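# Sort top-heavy tins into the grey crate

## Task

Four tins that look identical sit on the tip-test stand, and some of them carry their weight high. Find the top-heavy ones and place them in the grey crate; the remaining tins must end up upright on the stand, in front of its low stop bar.

## Robot and tools

Robot: two UR-type arms, left_arm and right_arm, each carrying a 16-motor four-finger hand (left_arm has a left hand, right_arm a right hand, mirror images). Bases in the scene frame: left_arm near (-0.069, +0.474, 0), right_arm near (-0.016, -0.382, 0).

Scene frame: origin at table-top height, halfway between the arms; +x points out over the table, +y toward the left_arm side, +z up. Image left/right does not match arm names. Hand poses, velocities and targets are given in this frame. Hand point axes: +z runs along straight fingers toward the tips, +y points out of the palm face, +x goes across the palm away from the thumb on the right hand and toward the thumb on the left hand. A rigid mast near the wrist on the palm side can strike objects.

The 48-number row (used by execute_actions and move): one list covering both arms. Positions 1-6 are left_arm dx, dy, dz, rx, ry, rz; 7-22 are the left hand's 16 motor goals; 23 current_limit; 24 speed; then 25-48 repeat that layout for right_arm. Every value lies in [-1, 1].
- Pose numbers are offsets, not poses: measured from that arm's Hand target at the start of the action or move, along scene-frame axes, with rotation about the Hand target's position. 1.0 equals 0.6 m for dx/dy/dz and 180 degrees for rx/ry/rz (together one rotation vector). Sending all six as 0 re-commands the current Hand target. Repeating a nonzero offset moves the arm further.
- Hand motor order: index_mcp, index_abd, index_pip, index_dip, middle_mcp, middle_abd, middle_pip, middle_dip, ring_mcp, ring_abd, ring_pip, ring_dip, thumb_cmc, thumb_axl, thumb_mcp, thumb_ipl. These are absolute goal angles scaled between each hinge's stops. Straight values: _mcp +0.75, _abd 0.00, _pip +0.58, _dip +0.70; thumb_cmc +0.71, thumb_axl +0.68, thumb_mcp +0.23, thumb_ipl +0.17. Moving toward -1 curls fingers toward the palm and swings the thumb in front of the palm. A 0 is a real goal; to leave a hand unchanged, resend its hand_goal, hand_current_limit and hand_speed.
- current_limit: -1 gives 0 mA, +1 gives 550 mA (minimum 11 mA); very low values may not lift a finger. speed: hinge rate is (speed+1)/2 of 8.5 rad/s. Defaults at start: +0.4 and -0.6. Settings persist.

execute_actions(actions, cameras): actions is a list of actions; each action is up to 15 rows, one per 1/30 s step, and a short table holds its last row. Every row in an action is offset from that action's start pose. Each action lasts 0.5 s. Empty list returns state plus all camera images.

move(target, speed, blend, stop_force, zero, blocking, cameras): straight-line paths for both hands. target is one 48-number row or up to 15 rows; every row is an offset from the same starting Hand targets, not chained. speed in m/s, 0.002 to 3.6, default 0.25 (turns up to twice that in rad/s), one value or one per target. blend in m rounds corners of a list; 0 means stop at each. stop_force in N, 3 to 120, ends an arm's path when its wrist sensor feels that much push against the motion; unreliable for light or sliding objects and for turning hands; omit it when backing off a contact; not allowed with blocking=false. zero (default true) re-zeroes the sensor before the move. blocking=false returns after about 0.5 s while the move continues. Paths ignore obstacles and the other arm; keep paths away from an arm's own base. Result adds a move: line (done, off_target, moving, held, fault...) and limits (paced = pose clipped, held = steps withheld).

wait(seconds 0-10, cameras): arms hold. stop(cameras): brakes a running move. zoom_image(camera, region [x0,y0,x1,y1] pixels, at most 504x504) on the latest image of cam_head_left, cam_head_right, cam_high, cam_low, cam_left_wrist or cam_right_wrist (all 896x504). zero_wrist_force(arm: left_arm or right_arm). read_manual(section "licences"). finished_scene(scene 1-3) ends the scene irreversibly; the goal must stay met without the robot.

Results: end_effector_position (m), end_effector_quat_wxyz, velocities, Hand target (the clipped last command; next offsets count from it; the hand often rests a little short), joint positions and torques, Wrist force/torque in the hand's own axes plus a peak line, and per hand: hand_goal, hand_measured, hand_current_ma (positive pushes toward -1), hand_state (moving, goal, blocked, overload). Orientation commands are clipped to within 32 degrees of measured each step.

Avoid: outside force near 150 N or joint torques at their limits (wrist joints 26.6 N m) cause a 10 s arm stop; pressing even slightly past a firm contact can do it, and fast moves hit harder. Any contact between arms or hands can fail the scene. A hand motor at 495 mA or more for 5 s shuts down for 10 s; motors at 85 °C brake the arm (MOTOR HOT warns at 70 °C). Never let a tin fall off the table, drop it from height, release it while moving, or slam it. Loose objects may be nudged occasionally.

Each tool is called after "Emit:" by a JSON object that holds its "api" and its "payload".

## Session

Emit:
{"api": "execute_actions", "payload": {"actions": []}}

Scene clock: 0.00 s.
left_arm: end_effector_position=(+0.5625, +0.6097, +0.2975) hand_goal=(+0.754, +0.000, +0.576, +0.696, +0.754, +0.000, +0.576, +0.696, +0.754, +0.000, +0.576, +0.696, +0.714, +0.678, +0.226, +0.168) hand_measured=(+0.754, +0.000, +0.576, +0.696, +0.754, +0.000, +0.576, +0.696, +0.754, +0.000, +0.576, +0.696, +0.714, +0.678, +0.226, +0.168) hand_current_ma=(+0, +0, +0, +0, +0, +0, +0, +0, +0, +0, +0, +0, +0, +0, +0, +0) hand_state=(goal, goal, goal, goal, goal, goal, goal, goal, goal, goal, goal, goal, goal, goal, goal, goal) hand_current_limit=0.40 hand_speed=-0.60 end_effector_quat_wxyz=(+0.347, +0.922, -0.169, -0.026) | right_arm: end_effector_position=(+0.0552, -0.5837, +0.3105) hand_goal=(+0.754, +0.000, +0.576, +0.696, +0.754, +0.000, +0.576, +0.696, +0.754, +0.000, +0.576, +0.696, +0.714, +0.678, +0.226, +0.168) hand_measured=(+0.754, +0.000, +0.576, +0.696, +0.754, +0.000, +0.576, +0.696, +0.754, +0.000, +0.576, +0.696, +0.714, +0.678, +0.226, +0.168) hand_current_ma=(+0, +0, +0, +0, +0, +0, +0, +0, +0, +0, +0, +0, +0, +0, +0, +0) hand_state=(goal, goal, goal, goal, goal, goal, goal, goal, goal, goal, goal, goal, goal, goal, goal, goal) hand_current_limit=0.40 hand_speed=-0.60 end_effector_quat_wxyz=(+0.233, +0.712, -0.656, -0.097)
Joint positions: left_arm=[3.814 -2.264 -0.925 -2.121 1.159 -3.566] | right_arm=[-1.105 -2.097 2.224 -1.652 -2.078 2.014]
Joint velocities: within noise
Joint torques (N m): no reading
Motor temperatures (°C): left_arm=[38 33 30 35 38 43] | right_arm=[29 29 35 38 38 36]
Wrist force (N): no reading
Wrist torque (N m): no reading
Wrist force, peak (N): no reading
Hand target: left_arm +0.5625, +0.6097, +0.2975; +0.347, +0.922, -0.169, -0.026 | right_arm +0.0552, -0.5837, +0.3105; +0.233, +0.712, -0.656, -0.097

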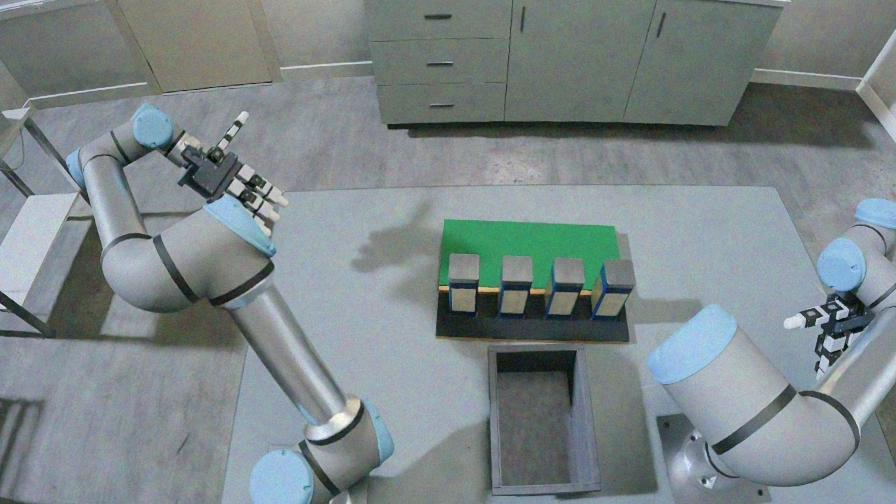

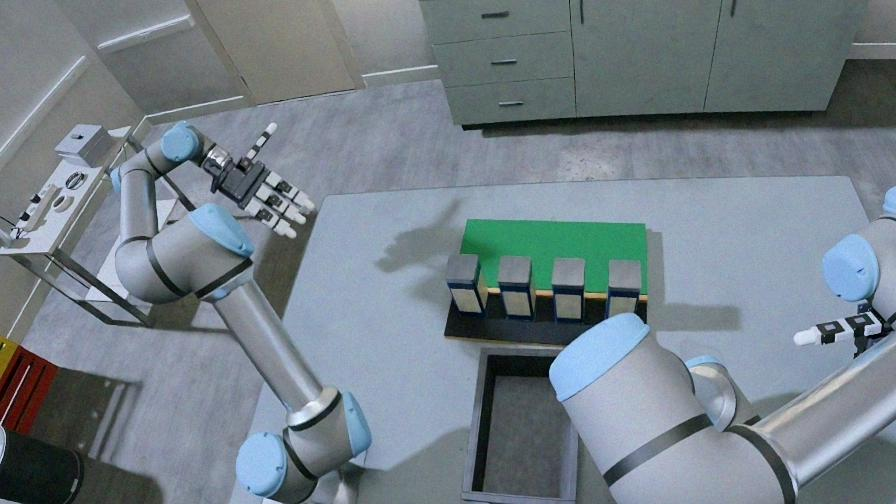

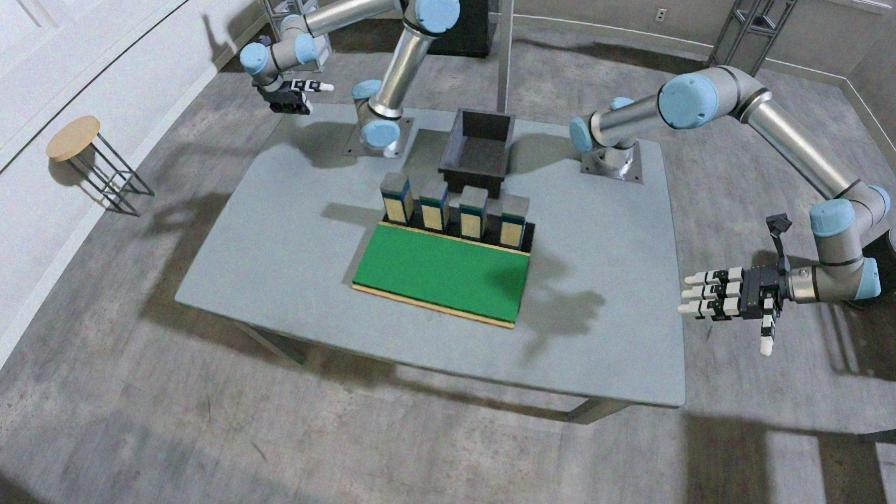

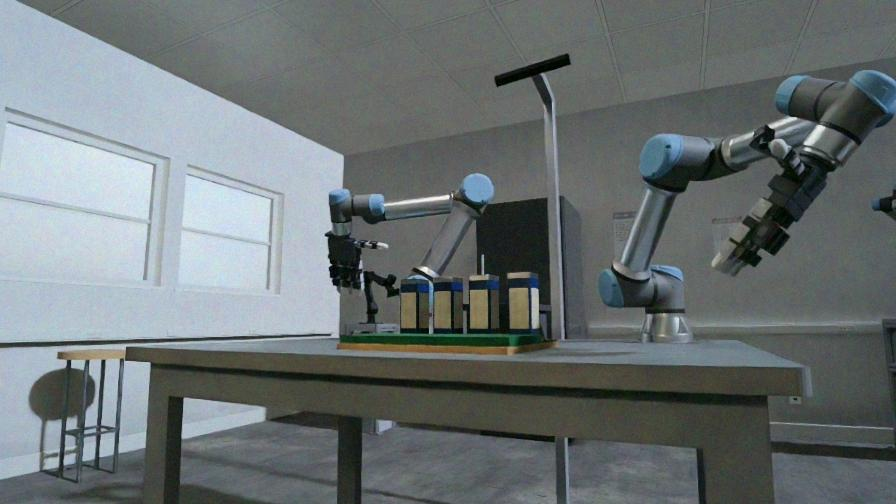

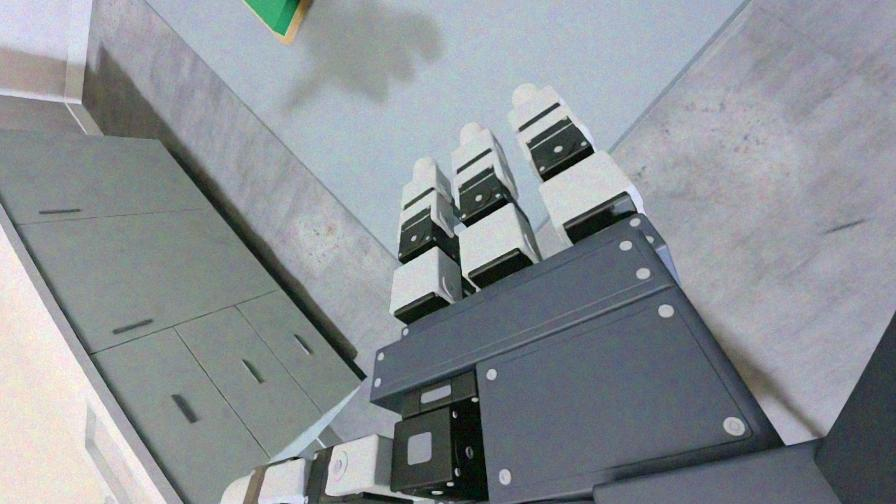

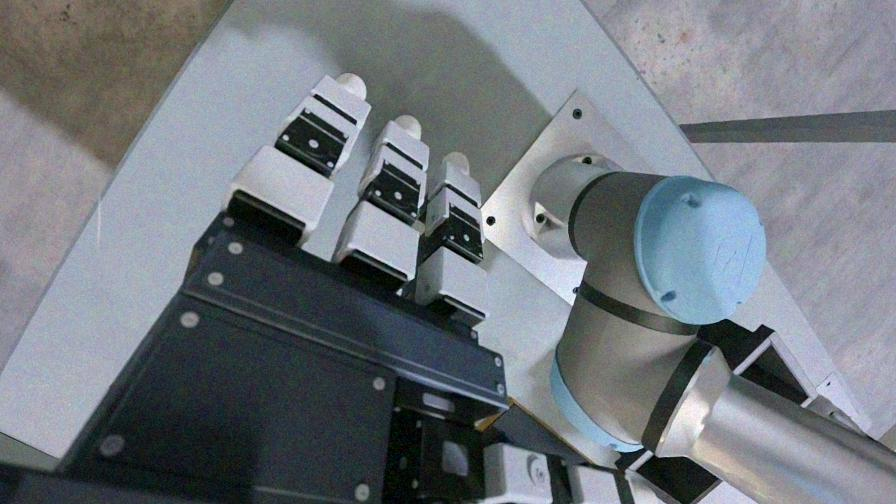

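Emit:
{"api": "zoom_image", "payload": {"camera": "cam_head_left", "region": [400, 200, 680, 360]}}

Emit:
{"api": "zoom_image", "payload": {"camera": "cam_high", "region": [340, 160, 560, 340]}}

Emit:
{"api": "zoom_image", "payload": {"camera": "cam_low", "region": [320, 240, 600, 380]}}

Emit:
{"api": "zoom_image", "payload": {"camera": "cam_head_right", "region": [420, 200, 680, 360]}}

Scaled by 1.800 from the camera's 896x504 image, which has a finer 1280x720 frame.

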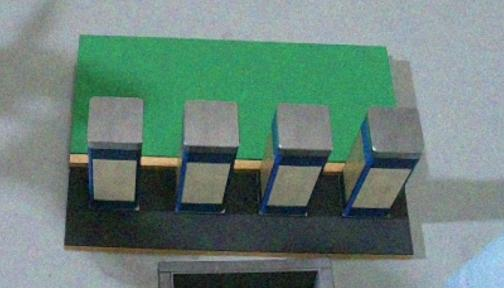

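Scaled by 2.291 from the camera's 896x504 image, which has a finer 1280x720 frame.

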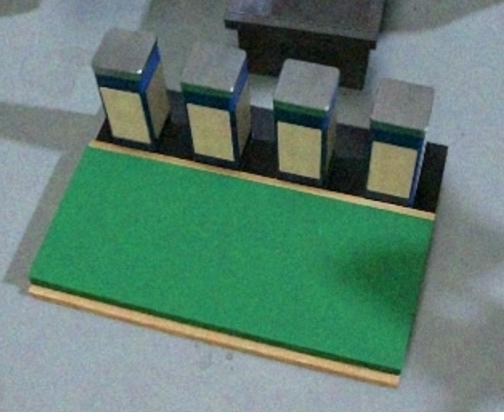

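Scaled by 1.800 from the camera's 896x504 image, which has a finer 1280x720 frame.

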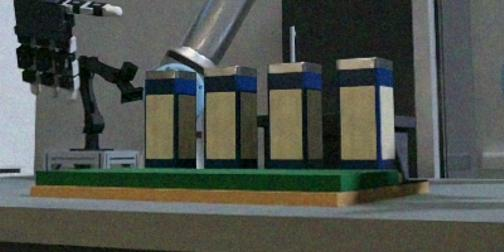

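Scaled by 1.938 from the camera's 896x504 image, which has a finer 1280x720 frame.

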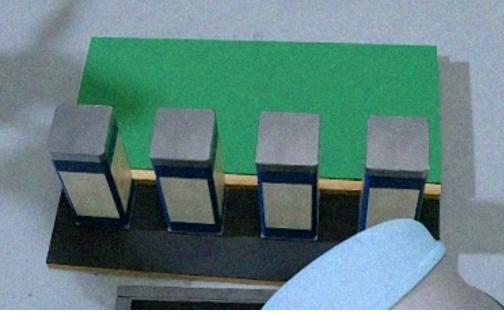

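Emit:
{"api": "move", "payload": {"target": [[0,0,0,0,0,0,0.754,0,0.576,0.696,0.754,0,0.576,0.696,0.754,0,0.576,0.696,0.714,0.678,0.226,0.168,0.4,-0.6,0.408,0.1395,0.1825,0.031,-0.2416,-0.0007,-0.068,0,0.576,0.696,-0.068,0,0.576,0.696,-0.068,0,0.576,0.696,-0.571,0.678,0.056,0.168,0.4,-0.6],[0,0,0,0,0,0,0.754,0,0.576,0.696,0.754,0,0.576,0.696,0.754,0,0.576,0.696,0.714,0.678,0.226,0.168,0.4,-0.6,0.5747,0.6895,0.0825,0.0619,-0.4833,-0.0014,-0.068,0,0.576,0.696,-0.068,0,0.576,0.696,-0.068,0,0.576,0.696,-0.571,0.678,0.056,0.168,0.4,-0.6]], "blend": [0.05,0], "speed": 0.3, "cameras": ["all"]}}

Scene clock: 263.17 s.
left_arm: end_effector_position=(+0.5625, +0.6097, +0.2975) hand_goal=(+0.754, +0.000, +0.576, +0.696, +0.754, +0.000, +0.576, +0.696, +0.754, +0.000, +0.576, +0.696, +0.714, +0.678, +0.226, +0.168) hand_measured=(+0.756, +0.000, +0.576, +0.696, +0.756, +0.000, +0.576, +0.696, +0.758, +0.000, +0.576, +0.696, +0.718, +0.678, +0.224, +0.168) hand_current_ma=(+2, +0, +0, +0, +3, +0, +0, +0, +3, +0, +0, +0, +3, +0, -1, +0) hand_state=(goal, goal, goal, goal, goal, goal, goal, goal, goal, goal, goal, goal, goal, goal, goal, goal) hand_current_limit=0.40 hand_speed=-0.60 end_effector_quat_wxyz=(+0.347, +0.922, -0.169, -0.026) | right_arm: end_effector_position=(+0.4000, -0.1700, +0.3600) hand_goal=(-0.068, +0.000, +0.576, +0.696, -0.068, +0.000, +0.576, +0.696, -0.068, +0.000, +0.576, +0.696, -0.570, +0.678, +0.056, +0.168) hand_measured=(-0.066, +0.000, +0.576, +0.696, -0.066, +0.000, +0.576, +0.696, -0.066, +0.000, +0.576, +0.696, -0.568, +0.678, +0.054, +0.168) hand_current_ma=(+3, +0, +2, +0, +3, +0, +2, +0, +3, +0, +2, +0, +6, -2, -6, -1) hand_state=(goal, goal, goal, goal, goal, goal, goal, goal, goal, goal, goal, goal, goal, goal, goal, goal) hand_current_limit=0.40 hand_speed=-0.60 end_effector_quat_wxyz=(+0.346, -0.599, +0.625, -0.361)
Joint positions: left_arm=[3.814 -2.264 -0.925 -2.121 1.159 -3.566] | right_arm=[0.179 -1.89 2.156 -2.867 -1.803 3.279]
Joint torques (N m): left_arm=[0.04 50.05 25.21 0.97 -0.7 -0.06] | right_arm=[5.84 0.62 -32.33 -4.31 -2.12 1.75]
Wrist force (N): left_arm=[-0.1 0.1 0.1] | right_arm=[0.9 2.2 1.8]
Wrist torque (N m): left_arm=[0.01 0.01 -0.01] | right_arm=[-0.02 -0.23 -0.09]
Wrist force, peak (N): left_arm=[-0.3 -0.1 0.3] | right_arm=[0.1 2.5 1.9]
Hand target: left_arm +0.5625, +0.6097, +0.2975; +0.347, +0.922, -0.169, -0.026 | right_arm +0.4000, -0.1700, +0.3600; -0.346, +0.599, -0.625, +0.361
Off the commanded pose: left_arm 0.000 m, 0 deg | right_arm 0.000 m, 0 deg.
move: done
camera_calibration:
cam_right_wrist: T_world_to_cam=[[-0.281162, 0.795302, -0.537069, 0.469784], [-0.309631, 0.454535, 0.83518, -0.141983], [0.908337, 0.401114, 0.118452, -0.210136], [0, 0, 0, 1]] pos_world=[0.278998, -0.224795, 0.395779]

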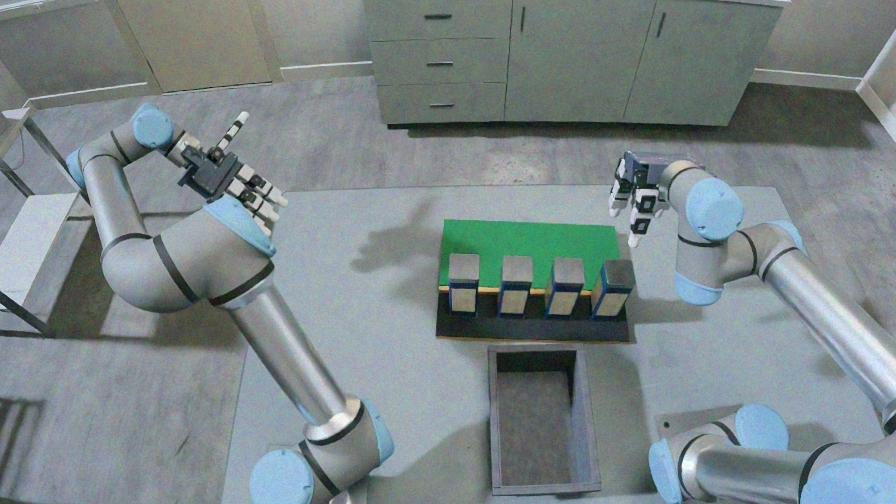

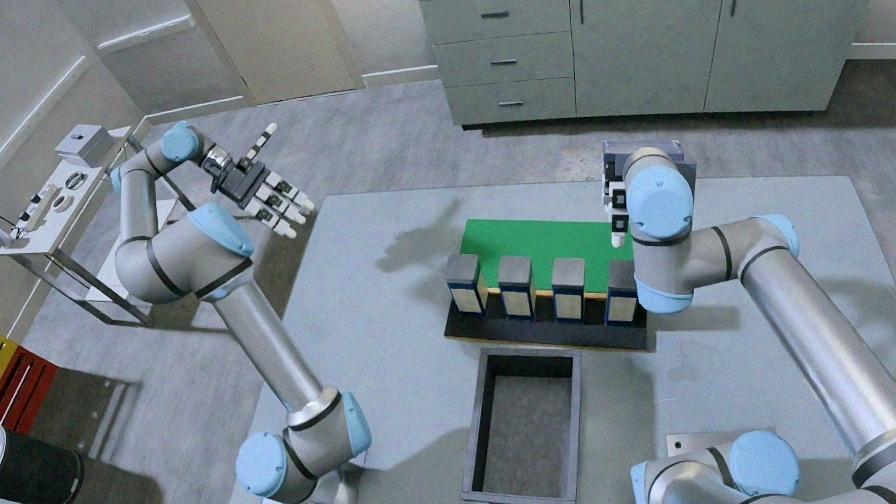

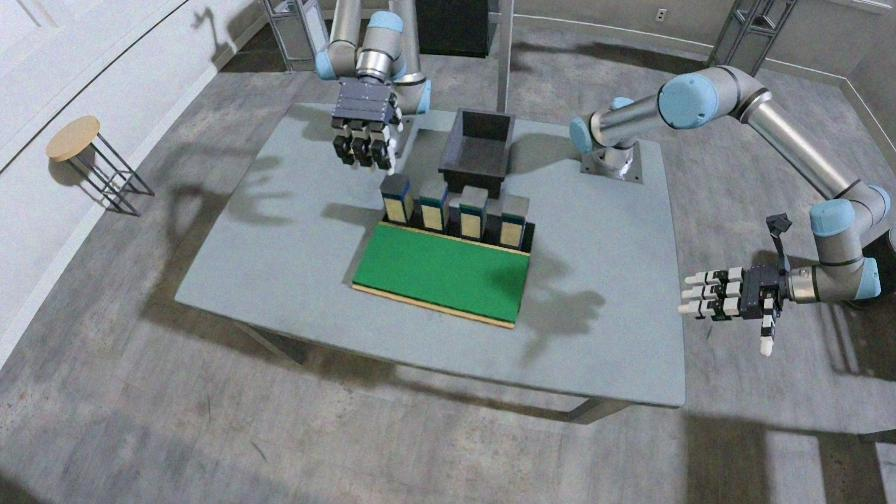

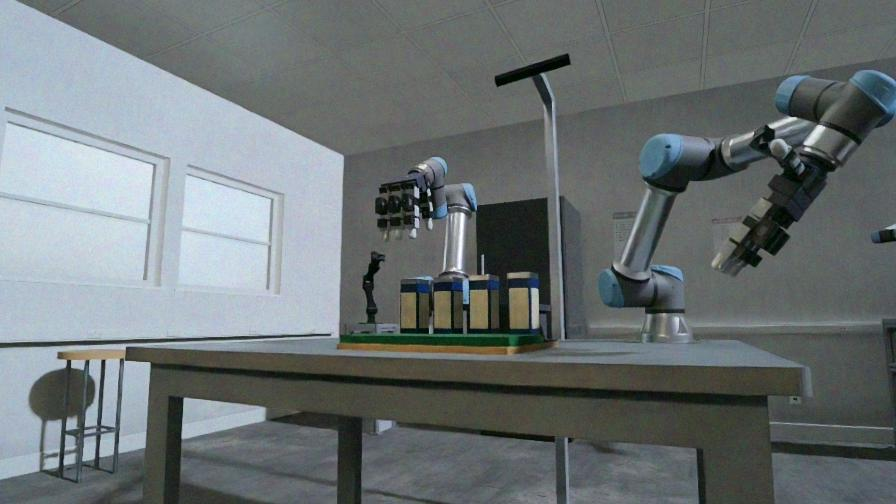

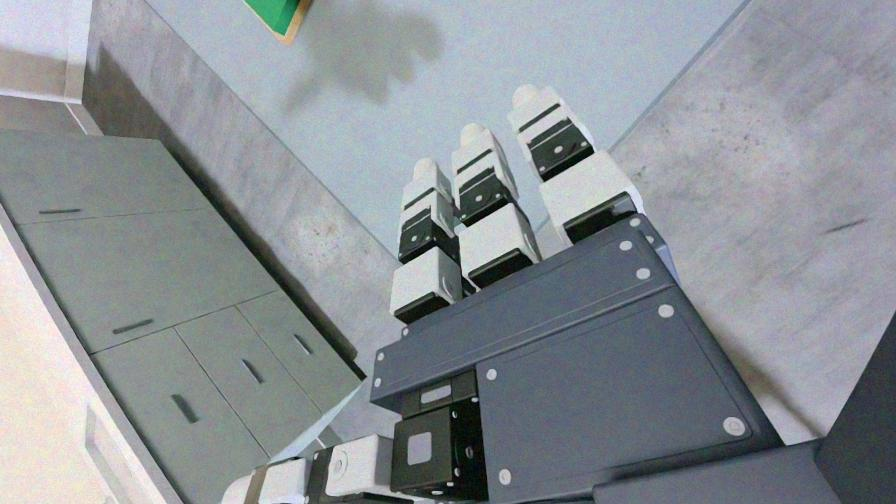

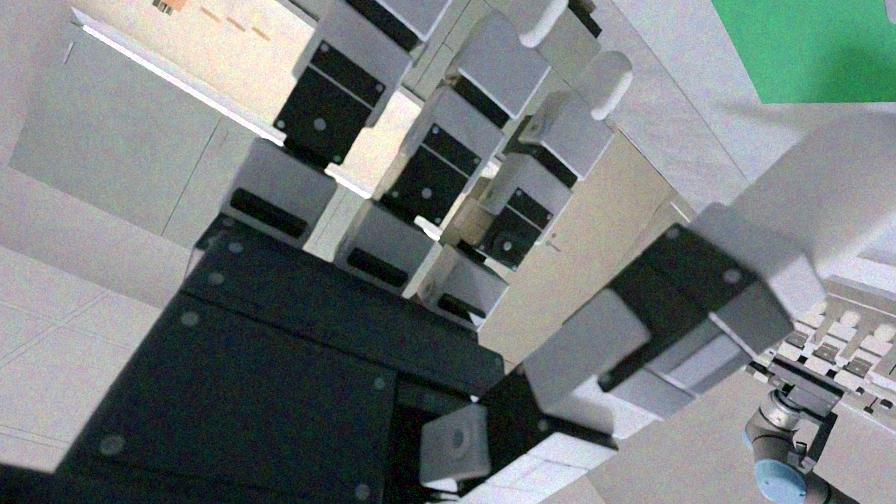

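Emit:
{"api": "zoom_image", "payload": {"camera": "cam_head_left", "region": [560, 140, 700, 330]}}

Emit:
{"api": "zoom_image", "payload": {"camera": "cam_high", "region": [320, 80, 460, 240]}}

Emit:
{"api": "zoom_image", "payload": {"camera": "cam_low", "region": [360, 160, 560, 350]}}

Scaled by 2.653 from the camera's 896x504 image, which has a finer 1280x720 frame.

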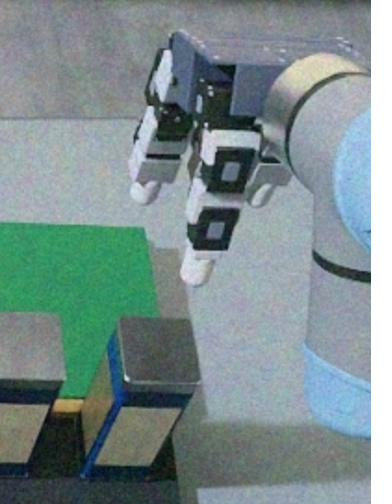

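Scaled by 3.150 from the camera's 896x504 image, which has a finer 1280x720 frame.

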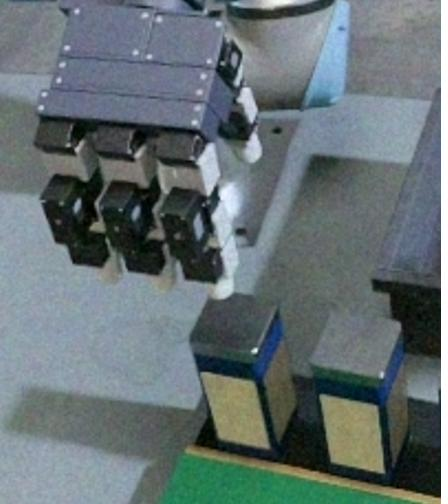

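Scaled by 2.520 from the camera's 896x504 image, which has a finer 1280x720 frame.

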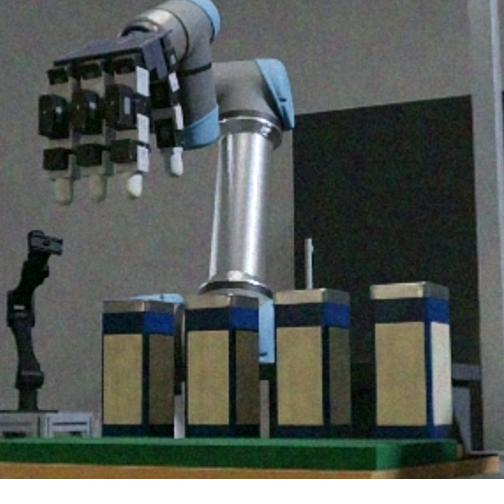

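Emit:
{"api": "move", "payload": {"target": [0,0,0,0,0,0,0.754,0,0.576,0.696,0.754,0,0.576,0.696,0.754,0,0.576,0.696,0.714,0.678,0.226,0.168,0.4,-0.6,-0.02,-0.0333,-0.1667,0,0,0,-0.068,0,0.576,0.696,-0.068,0,0.576,0.696,-0.068,0,0.576,0.696,-0.571,0.678,0.056,0.168,0.4,-0.6], "speed": 0.2, "cameras": ["cam_head_left","cam_high","cam_low","cam_right_wrist"]}}

Emit:
{"api": "zoom_image", "payload": {"camera": "cam_head_left", "region": [560, 180, 700, 340]}}

Emit:
{"api": "zoom_image", "payload": {"camera": "cam_low", "region": [360, 200, 560, 360]}}

Scene clock: 361.60 s.
left_arm: end_effector_position=(+0.5625, +0.6097, +0.2975) hand_goal=(+0.754, +0.000, +0.576, +0.696, +0.754, +0.000, +0.576, +0.696, +0.754, +0.000, +0.576, +0.696, +0.714, +0.678, +0.226, +0.168) hand_measured=(+0.756, +0.000, +0.576, +0.696, +0.756, +0.000, +0.576, +0.696, +0.758, +0.000, +0.576, +0.696, +0.718, +0.678, +0.224, +0.168) hand_current_ma=(+2, +0, +0, +0, +3, +0, +0, +0, +3, +0, +0, +0, +3, +0, -1, +0) hand_state=(goal, goal, goal, goal, goal, goal, goal, goal, goal, goal, goal, goal, goal, goal, goal, goal) hand_current_limit=0.40 hand_speed=-0.60 end_effector_quat_wxyz=(+0.347, +0.922, -0.169, -0.026) | right_arm: end_effector_position=(+0.3880, -0.1900, +0.2601) hand_goal=(-0.068, +0.000, +0.576, +0.696, -0.068, +0.000, +0.576, +0.696, -0.068, +0.000, +0.576, +0.696, -0.570, +0.678, +0.056, +0.168) hand_measured=(-0.068, +0.000, +0.576, +0.696, -0.068, +0.000, +0.576, +0.696, -0.066, +0.000, +0.576, +0.696, -0.568, +0.678, +0.054, +0.168) hand_current_ma=(+2, +0, +2, +0, +2, +0, +2, +0, +2, +0, +2, +0, +6, -2, -6, -1) hand_state=(goal, goal, goal, goal, goal, goal, goal, goal, goal, goal, goal, goal, goal, goal, goal, goal) hand_current_limit=0.40 hand_speed=-0.60 end_effector_quat_wxyz=(+0.346, -0.599, +0.625, -0.361)
Joint positions: left_arm=[3.814 -2.264 -0.925 -2.121 1.159 -3.566] | right_arm=[0.118 -1.83 2.397 -3.175 -1.751 3.247]
Joint torques (N m): left_arm=[-0.14 50.31 25.37 1 -0.76 -0.12] | right_arm=[-7.79 0.63 -10.44 -4.26 1.93 -1.7]
Wrist force (N): left_arm=[-0.1 0.1 0.2] | right_arm=[1.0 2.1 1.6]
Wrist torque (N m): left_arm=[0.01 0.02 -0.02] | right_arm=[-0.04 -0.25 0.03]
Wrist force, peak (N): left_arm=[0.1 0.3 0.2] | right_arm=[1.3 3.5 2.1]
Hand target: left_arm +0.5625, +0.6097, +0.2975; +0.347, +0.922, -0.169, -0.026 | right_arm +0.3880, -0.1900, +0.2600; -0.346, +0.599, -0.625, +0.361
Off the commanded pose: left_arm 0.000 m, 0 deg | right_arm 0.000 m, 0 deg.
move: done
camera_calibration:
cam_right_wrist: T_world_to_cam=[[-0.281048, 0.795273, -0.537171, 0.428522], [-0.309626, 0.45466, 0.835114, -0.0530867], [0.908374, 0.401029, 0.118456, -0.179441], [0, 0, 0, 1]] pos_world=[0.266998, -0.244694, 0.295779]
Images, in order (width x height): cam_head_left 896x504, cam_high 896x504, cam_low 896x504, cam_right_wrist 896x504.

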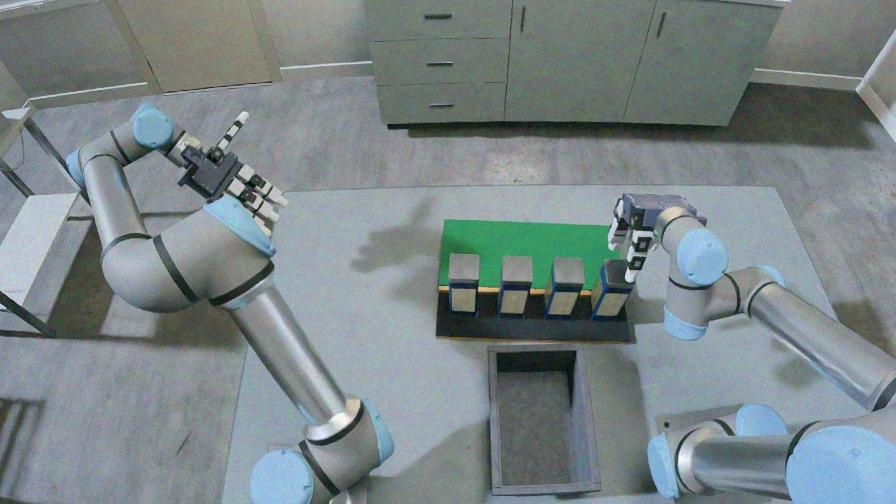

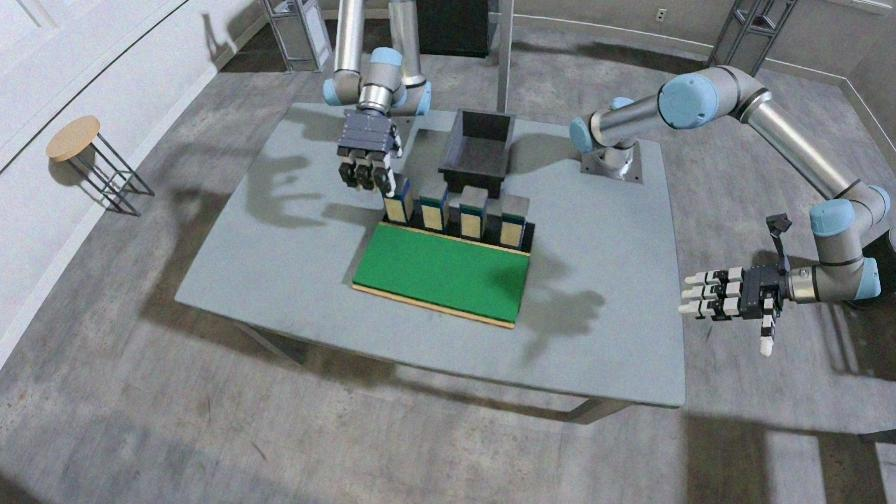

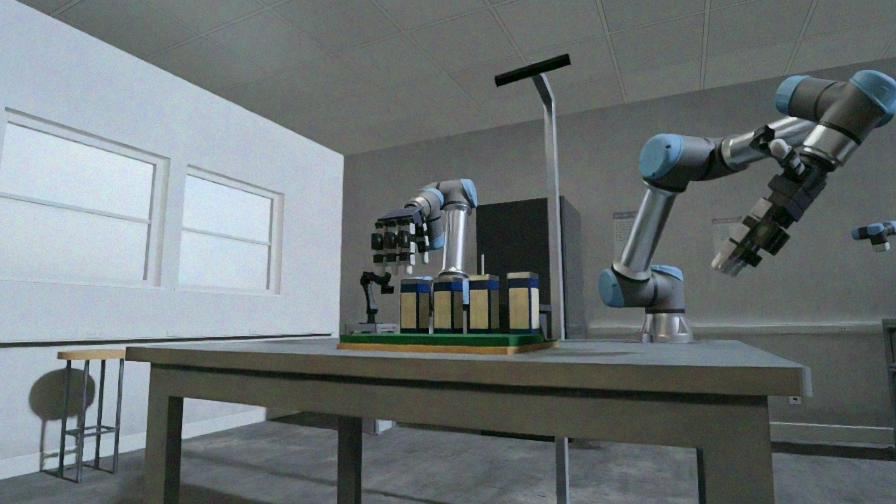

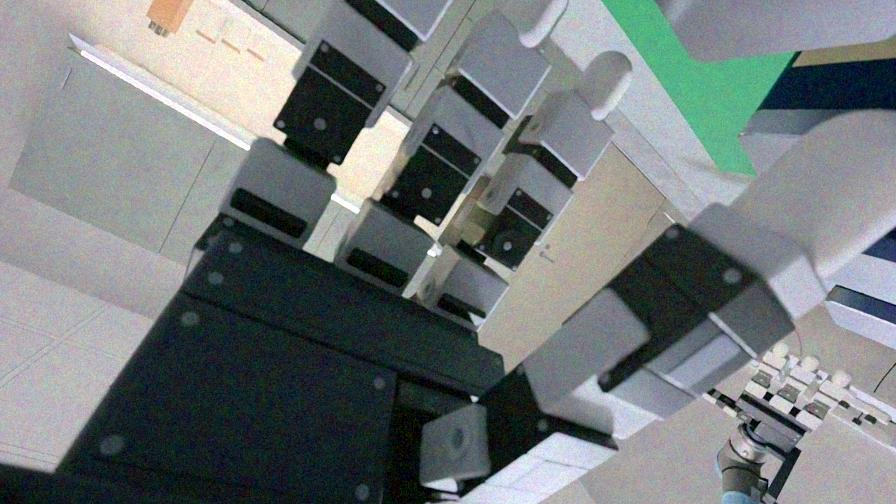

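Scaled by 3.150 from the camera's 896x504 image, which has a finer 1280x720 frame.

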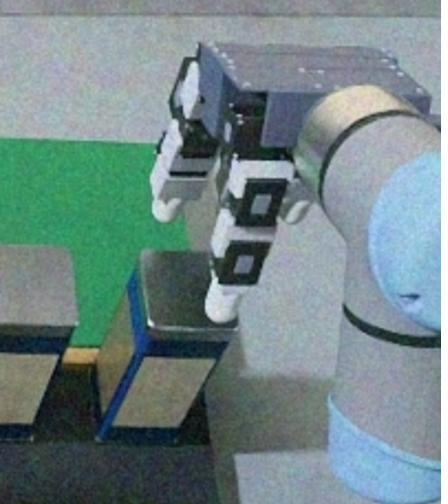

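Scaled by 2.520 from the camera's 896x504 image, which has a finer 1280x720 frame.

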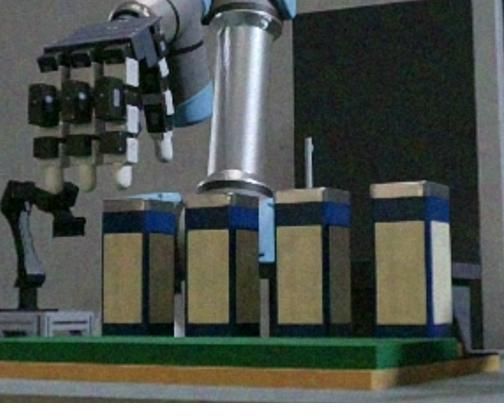

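Emit:
{"api": "move", "payload": {"target": [0,0,0,0,0,0,0.754,0,0.576,0.696,0.754,0,0.576,0.696,0.754,0,0.576,0.696,0.714,0.678,0.226,0.168,0.4,-0.6,0,0,-0.1583,0,0,0,-0.068,0,0.576,0.696,-0.068,0,0.576,0.696,-0.068,0,0.576,0.696,-0.571,0.678,0.056,0.168,0.4,-0.6], "speed": 0.1, "stop_force": 6, "cameras": ["cam_head_left","cam_high","cam_low"]}}

Emit:
{"api": "zoom_image", "payload": {"camera": "cam_head_left", "region": [560, 200, 700, 340]}}

Emit:
{"api": "zoom_image", "payload": {"camera": "cam_low", "region": [360, 220, 520, 360]}}

Emit:
{"api": "zoom_image", "payload": {"camera": "cam_high", "region": [330, 100, 470, 240]}}

Scene clock: 381.10 s.
left_arm: end_effector_position=(+0.5625, +0.6097, +0.2975) hand_goal=(+0.754, +0.000, +0.576, +0.696, +0.754, +0.000, +0.576, +0.696, +0.754, +0.000, +0.576, +0.696, +0.714, +0.678, +0.226, +0.168) hand_measured=(+0.756, +0.000, +0.576, +0.696, +0.756, +0.000, +0.576, +0.696, +0.758, +0.000, +0.576, +0.696, +0.718, +0.678, +0.224, +0.168) hand_current_ma=(+2, +0, +0, +0, +3, +0, +0, +0, +3, +0, +0, +0, +3, +0, -1, +0) hand_state=(goal, goal, goal, goal, goal, goal, goal, goal, goal, goal, goal, goal, goal, goal, goal, goal) hand_current_limit=0.40 hand_speed=-0.60 end_effector_quat_wxyz=(+0.347, +0.922, -0.169, -0.026) | right_arm: end_effector_position=(+0.3880, -0.1900, +0.1650) hand_goal=(-0.068, +0.000, +0.576, +0.696, -0.068, +0.000, +0.576, +0.696, -0.068, +0.000, +0.576, +0.696, -0.570, +0.678, +0.056, +0.168) hand_measured=(-0.068, +0.000, +0.576, +0.696, -0.068, +0.000, +0.576, +0.696, -0.066, +0.000, +0.576, +0.696, -0.568, +0.678, +0.054, +0.168) hand_current_ma=(+2, +0, +2, +0, +2, +0, +2, +0, +2, +0, +2, +0, +6, -2, -6, -1) hand_state=(goal, goal, goal, goal, goal, goal, goal, goal, goal, goal, goal, goal, goal, goal, goal, goal) hand_current_limit=0.40 hand_speed=-0.60 end_effector_quat_wxyz=(+0.346, -0.599, +0.625, -0.361)
Joint positions: left_arm=[3.814 -2.264 -0.925 -2.121 1.159 -3.566] | right_arm=[0.118 -1.583 2.536 -3.562 -1.751 3.247]
Joint torques (N m): left_arm=[-0.15 50.46 24.64 1.12 -0.76 -0.22] | right_arm=[6.49 -3.66 -4.78 -4.41 -2.11 -1.63]
Wrist force (N): left_arm=[0.0 0.0 0.0] | right_arm=[0.8 2.2 1.5]
Wrist torque (N m): left_arm=[0.01 0.00 -0.01] | right_arm=[-0.01 -0.23 0.02]
Wrist force, peak (N): left_arm=[-0.3 0.2 0.2] | right_arm=[0.8 2.7 1.7]
Hand target: left_arm +0.5625, +0.6097, +0.2975; +0.347, +0.922, -0.169, -0.026 | right_arm +0.3880, -0.1900, +0.1650; -0.346, +0.599, -0.625, +0.361
Off the commanded pose: left_arm 0.000 m, 0 deg | right_arm 0.000 m, 0 deg.
move: done
Images, in order (width x height): cam_head_left 896x504, cam_high 896x504, cam_low 896x504.

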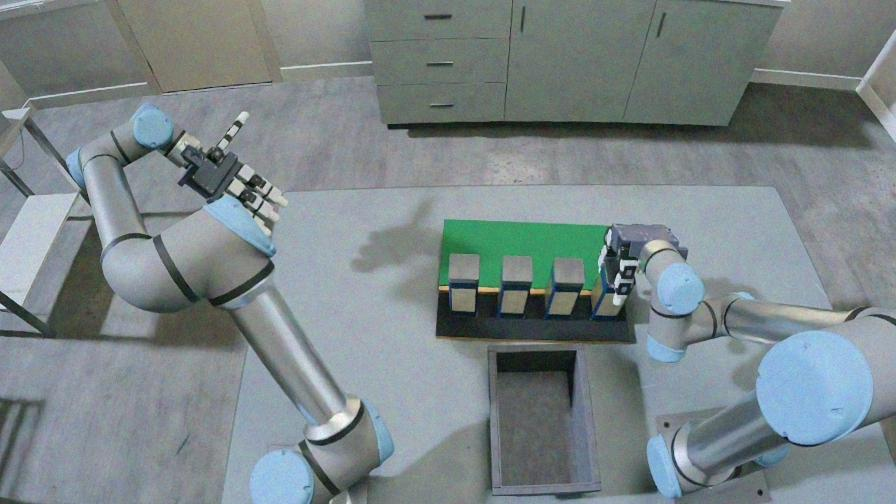

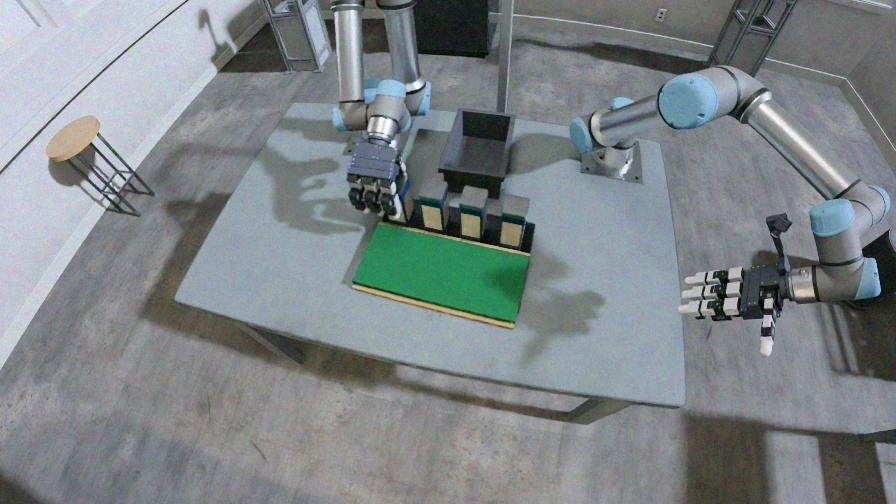

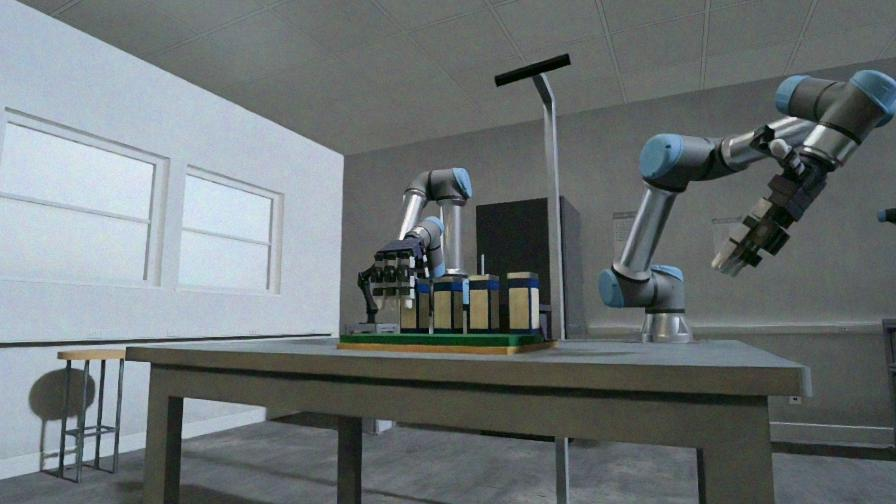

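Scaled by 3.600 from the camera's 896x504 image, which has a finer 1280x720 frame.

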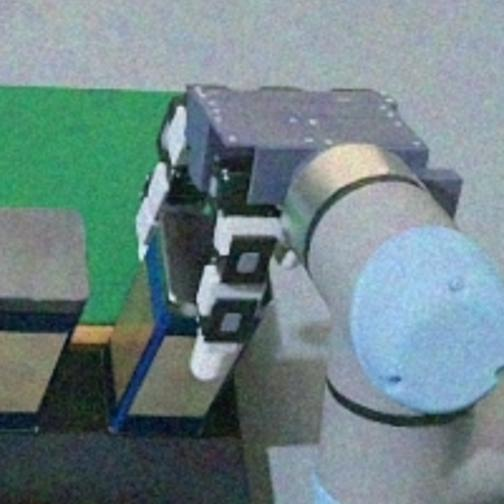

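Scaled by 3.150 from the camera's 896x504 image, which has a finer 1280x720 frame.

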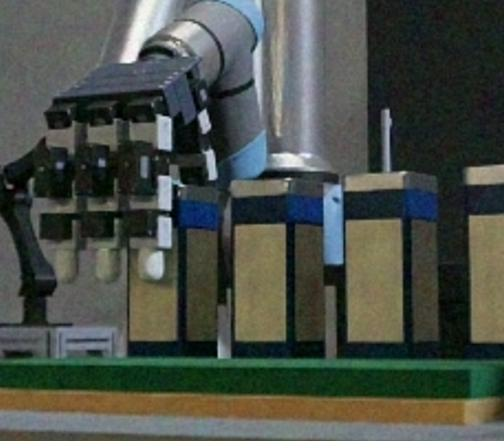

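Scaled by 3.600 from the camera's 896x504 image, which has a finer 1280x720 frame.

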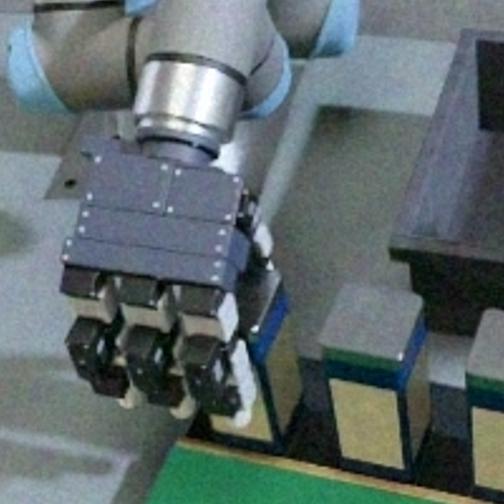

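Emit:
{"api": "zero_wrist_force", "payload": {"arm": "right_arm"}}

Emit:
{"api": "move", "payload": {"target": [0,0,0,0,0,0,0.754,0,0.576,0.696,0.754,0,0.576,0.696,0.754,0,0.576,0.696,0.714,0.678,0.226,0.168,0.4,-0.6,0.02,-0.0009,0,0,0,0,-0.068,0,0.576,0.696,-0.068,0,0.576,0.696,-0.068,0,0.576,0.696,-0.571,0.678,0.056,0.168,0.4,-0.6], "speed": 0.03}}

Emit:
{"api": "move", "payload": {"target": [0,0,0,0,0,0,0.754,0,0.576,0.696,0.754,0,0.576,0.696,0.754,0,0.576,0.696,0.714,0.678,0.226,0.168,0.4,-0.6,0.0133,-0.0006,0,0,0,0,-0.068,0,0.576,0.696,-0.068,0,0.576,0.696,-0.068,0,0.576,0.696,-0.571,0.678,0.056,0.168,0.4,-0.6], "speed": 0.03}}

Emit:
{"api": "wait", "payload": {"seconds": 0.3, "cameras": ["cam_head_left","cam_low"]}}

Wrist force sensor zeroed.

Scene clock: 404.97 s.
left_arm: end_effector_position=(+0.5625, +0.6097, +0.2975) hand_goal=(+0.754, +0.000, +0.576, +0.696, +0.754, +0.000, +0.576, +0.696, +0.754, +0.000, +0.576, +0.696, +0.714, +0.678, +0.226, +0.168) hand_measured=(+0.756, +0.000, +0.576, +0.696, +0.756, +0.000, +0.576, +0.696, +0.758, +0.000, +0.576, +0.696, +0.718, +0.678, +0.224, +0.168) hand_current_ma=(+2, +0, +0, +0, +3, +0, +0, +0, +3, +0, +0, +0, +3, +0, -1, +0) hand_state=(goal, goal, goal, goal, goal, goal, goal, goal, goal, goal, goal, goal, goal, goal, goal, goal) hand_current_limit=0.40 hand_speed=-0.60 end_effector_quat_wxyz=(+0.347, +0.922, -0.169, -0.026) | right_arm: end_effector_position=(+0.3999, -0.1905, +0.1650) hand_goal=(-0.068, +0.000, +0.576, +0.696, -0.068, +0.000, +0.576, +0.696, -0.068, +0.000, +0.576, +0.696, -0.570, +0.678, +0.056, +0.168) hand_measured=(-0.068, +0.000, +0.576, +0.696, -0.068, +0.000, +0.576, +0.696, -0.068, +0.000, +0.576, +0.696, -0.568, +0.678, +0.060, +0.168) hand_current_ma=(+2, +0, +2, +0, +2, +0, +2, +0, +2, +0, +2, +0, +5, -2, +10, -1) hand_state=(goal, goal, goal, goal, goal, goal, goal, goal, goal, goal, goal, goal, goal, goal, goal, goal) hand_current_limit=0.40 hand_speed=-0.60 end_effector_quat_wxyz=(+0.346, -0.599, +0.625, -0.361)
Joint positions: left_arm=[3.814 -2.264 -0.925 -2.121 1.159 -3.566] | right_arm=[0.109 -1.558 2.511 -3.563 -1.744 3.242]
Joint torques (N m): left_arm=[-0.23 50.57 24.42 1.01 -0.68 -0.2] | right_arm=[-7.62 -5.05 -24.3 -4.31 1.95 -1.74]
Wrist force (N, zeroed by zero_wrist_force on right_arm): left_arm=[-0.1 0.1 0.0] | right_arm=[0.1 0.0 -0.6]
Wrist torque (N m, zeroed by zero_wrist_force on right_arm): left_arm=[0.02 0.02 -0.02] | right_arm=[0.01 0.00 0.01]
Wrist force, peak (N, zeroed by zero_wrist_force on right_arm): left_arm=[-0.3 -0.2 0.2] | right_arm=[0.1 -0.4 -1.2]
Hand target: left_arm +0.5625, +0.6097, +0.2975; +0.347, +0.922, -0.169, -0.026 | right_arm +0.4000, -0.1905, +0.1650; -0.346, +0.599, -0.625, +0.361
Off the commanded pose: left_arm 0.000 m, 0 deg | right_arm 0.000 m, 0 deg.
move: done

Scene clock: 405.77 s.
left_arm: end_effector_position=(+0.5625, +0.6097, +0.2975) hand_goal=(+0.754, +0.000, +0.576, +0.696, +0.754, +0.000, +0.576, +0.696, +0.754, +0.000, +0.576, +0.696, +0.714, +0.678, +0.226, +0.168) hand_measured=(+0.756, +0.000, +0.576, +0.696, +0.756, +0.000, +0.576, +0.696, +0.758, +0.000, +0.576, +0.696, +0.718, +0.678, +0.224, +0.168) hand_current_ma=(+2, +0, +0, +0, +3, +0, +0, +0, +3, +0, +0, +0, +3, +0, -1, +0) hand_state=(goal, goal, goal, goal, goal, goal, goal, goal, goal, goal, goal, goal, goal, goal, goal, goal) hand_current_limit=0.40 hand_speed=-0.60 end_effector_quat_wxyz=(+0.347, +0.922, -0.169, -0.026) | right_arm: end_effector_position=(+0.4079, -0.1909, +0.1651) hand_goal=(-0.068, +0.000, +0.576, +0.696, -0.068, +0.000, +0.576, +0.696, -0.068, +0.000, +0.576, +0.696, -0.570, +0.678, +0.056, +0.168) hand_measured=(-0.068, +0.000, +0.576, +0.696, -0.068, +0.000, +0.576, +0.696, -0.068, +0.000, +0.576, +0.696, -0.568, +0.678, +0.060, +0.168) hand_current_ma=(+2, +0, +2, +0, +2, +0, +2, +0, +2, +0, +2, +0, +5, -2, +10, -1) hand_state=(goal, goal, goal, goal, goal, goal, goal, goal, goal, goal, goal, goal, goal, goal, goal, goal) hand_current_limit=0.40 hand_speed=-0.60 end_effector_quat_wxyz=(+0.346, -0.599, +0.625, -0.361)
Joint positions: left_arm=[3.814 -2.264 -0.925 -2.121 1.159 -3.566] | right_arm=[0.104 -1.541 2.494 -3.563 -1.739 3.24]
Joint torques (N m): left_arm=[-0.09 50.08 24.47 1.01 -0.71 -0.16] | right_arm=[-7.42 -5.67 -24.31 -1.65 1.84 -1.68]
Wrist force (N, zeroed by zero_wrist_force on right_arm): left_arm=[-0.1 0.0 0.1] | right_arm=[0.1 -0.1 -0.5]
Wrist torque (N m, zeroed by zero_wrist_force on right_arm): left_arm=[0.00 0.01 -0.01] | right_arm=[0.00 0.00 0.01]
Wrist force, peak (N, zeroed by zero_wrist_force on right_arm): left_arm=[-0.2 0.2 0.0] | right_arm=[0.2 -0.3 -1.1]
Hand target: left_arm +0.5625, +0.6097, +0.2975; +0.347, +0.922, -0.169, -0.026 | right_arm +0.4080, -0.1909, +0.1650; -0.346, +0.599, -0.625, +0.361
Off the commanded pose: left_arm 0.000 m, 0 deg | right_arm 0.000 m, 0 deg.
move: done

Scene clock: 406.07 s.
left_arm: end_effector_position=(+0.5625, +0.6097, +0.2975) hand_goal=(+0.754, +0.000, +0.576, +0.696, +0.754, +0.000, +0.576, +0.696, +0.754, +0.000, +0.576, +0.696, +0.714, +0.678, +0.226, +0.168) hand_measured=(+0.756, +0.000, +0.576, +0.696, +0.756, +0.000, +0.576, +0.696, +0.758, +0.000, +0.576, +0.696, +0.718, +0.678, +0.224, +0.168) hand_current_ma=(+2, +0, +0, +0, +3, +0, +0, +0, +3, +0, +0, +0, +3, +0, -1, +0) hand_state=(goal, goal, goal, goal, goal, goal, goal, goal, goal, goal, goal, goal, goal, goal, goal, goal) hand_current_limit=0.40 hand_speed=-0.60 end_effector_quat_wxyz=(+0.347, +0.922, -0.169, -0.026) | right_arm: end_effector_position=(+0.4080, -0.1909, +0.1650) hand_goal=(-0.068, +0.000, +0.576, +0.696, -0.068, +0.000, +0.576, +0.696, -0.068, +0.000, +0.576, +0.696, -0.570, +0.678, +0.056, +0.168) hand_measured=(-0.068, +0.000, +0.576, +0.696, -0.068, +0.000, +0.576, +0.696, -0.068, +0.000, +0.576, +0.696, -0.568, +0.678, +0.060, +0.168) hand_current_ma=(+2, +0, +2, +0, +2, +0, +2, +0, +2, +0, +2, +0, +5, -2, +10, -1) hand_state=(goal, goal, goal, goal, goal, goal, goal, goal, goal, goal, goal, goal, goal, goal, goal, goal) hand_current_limit=0.40 hand_speed=-0.60 end_effector_quat_wxyz=(+0.346, -0.599, +0.625, -0.361)
Joint positions: left_arm=[3.814 -2.264 -0.925 -2.121 1.159 -3.566] | right_arm=[0.104 -1.541 2.494 -3.563 -1.739 3.24]
Joint torques (N m): left_arm=[-0.35 50.32 25.81 1.08 -0.69 -0.32] | right_arm=[-7 -5.42 -25 -0.63 1.8 -1.69]
Wrist force (N, zeroed by zero_wrist_force on right_arm): left_arm=[0.0 0.1 0.2] | right_arm=[0.0 0.0 -0.7]
Wrist torque (N m, zeroed by zero_wrist_force on right_arm): left_arm=[0.01 0.01 -0.01] | right_arm=[0.03 0.01 0.01]
Wrist force, peak (N, zeroed by zero_wrist_force on right_arm): left_arm=[-0.1 0.3 0.1] | right_arm=[0.1 -0.1 -0.8]
Hand target: left_arm +0.5625, +0.6097, +0.2975; +0.347, +0.922, -0.169, -0.026 | right_arm +0.4080, -0.1909, +0.1650; -0.346, +0.599, -0.625, +0.361
Off the commanded pose: left_arm 0.000 m, 0 deg | right_arm 0.000 m, 0 deg.
wait: 0.30 s; at rest by 0.17 s
Images, in order (width x height): cam_head_left 896x504, cam_low 896x504.

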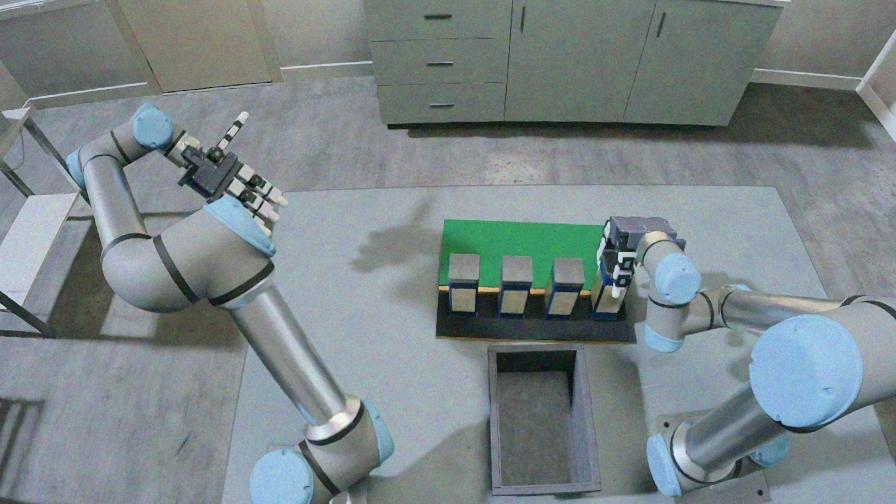

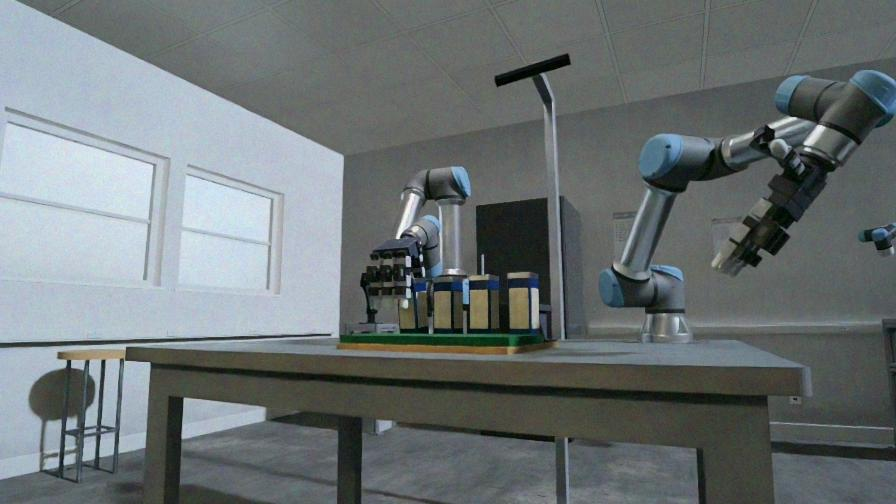

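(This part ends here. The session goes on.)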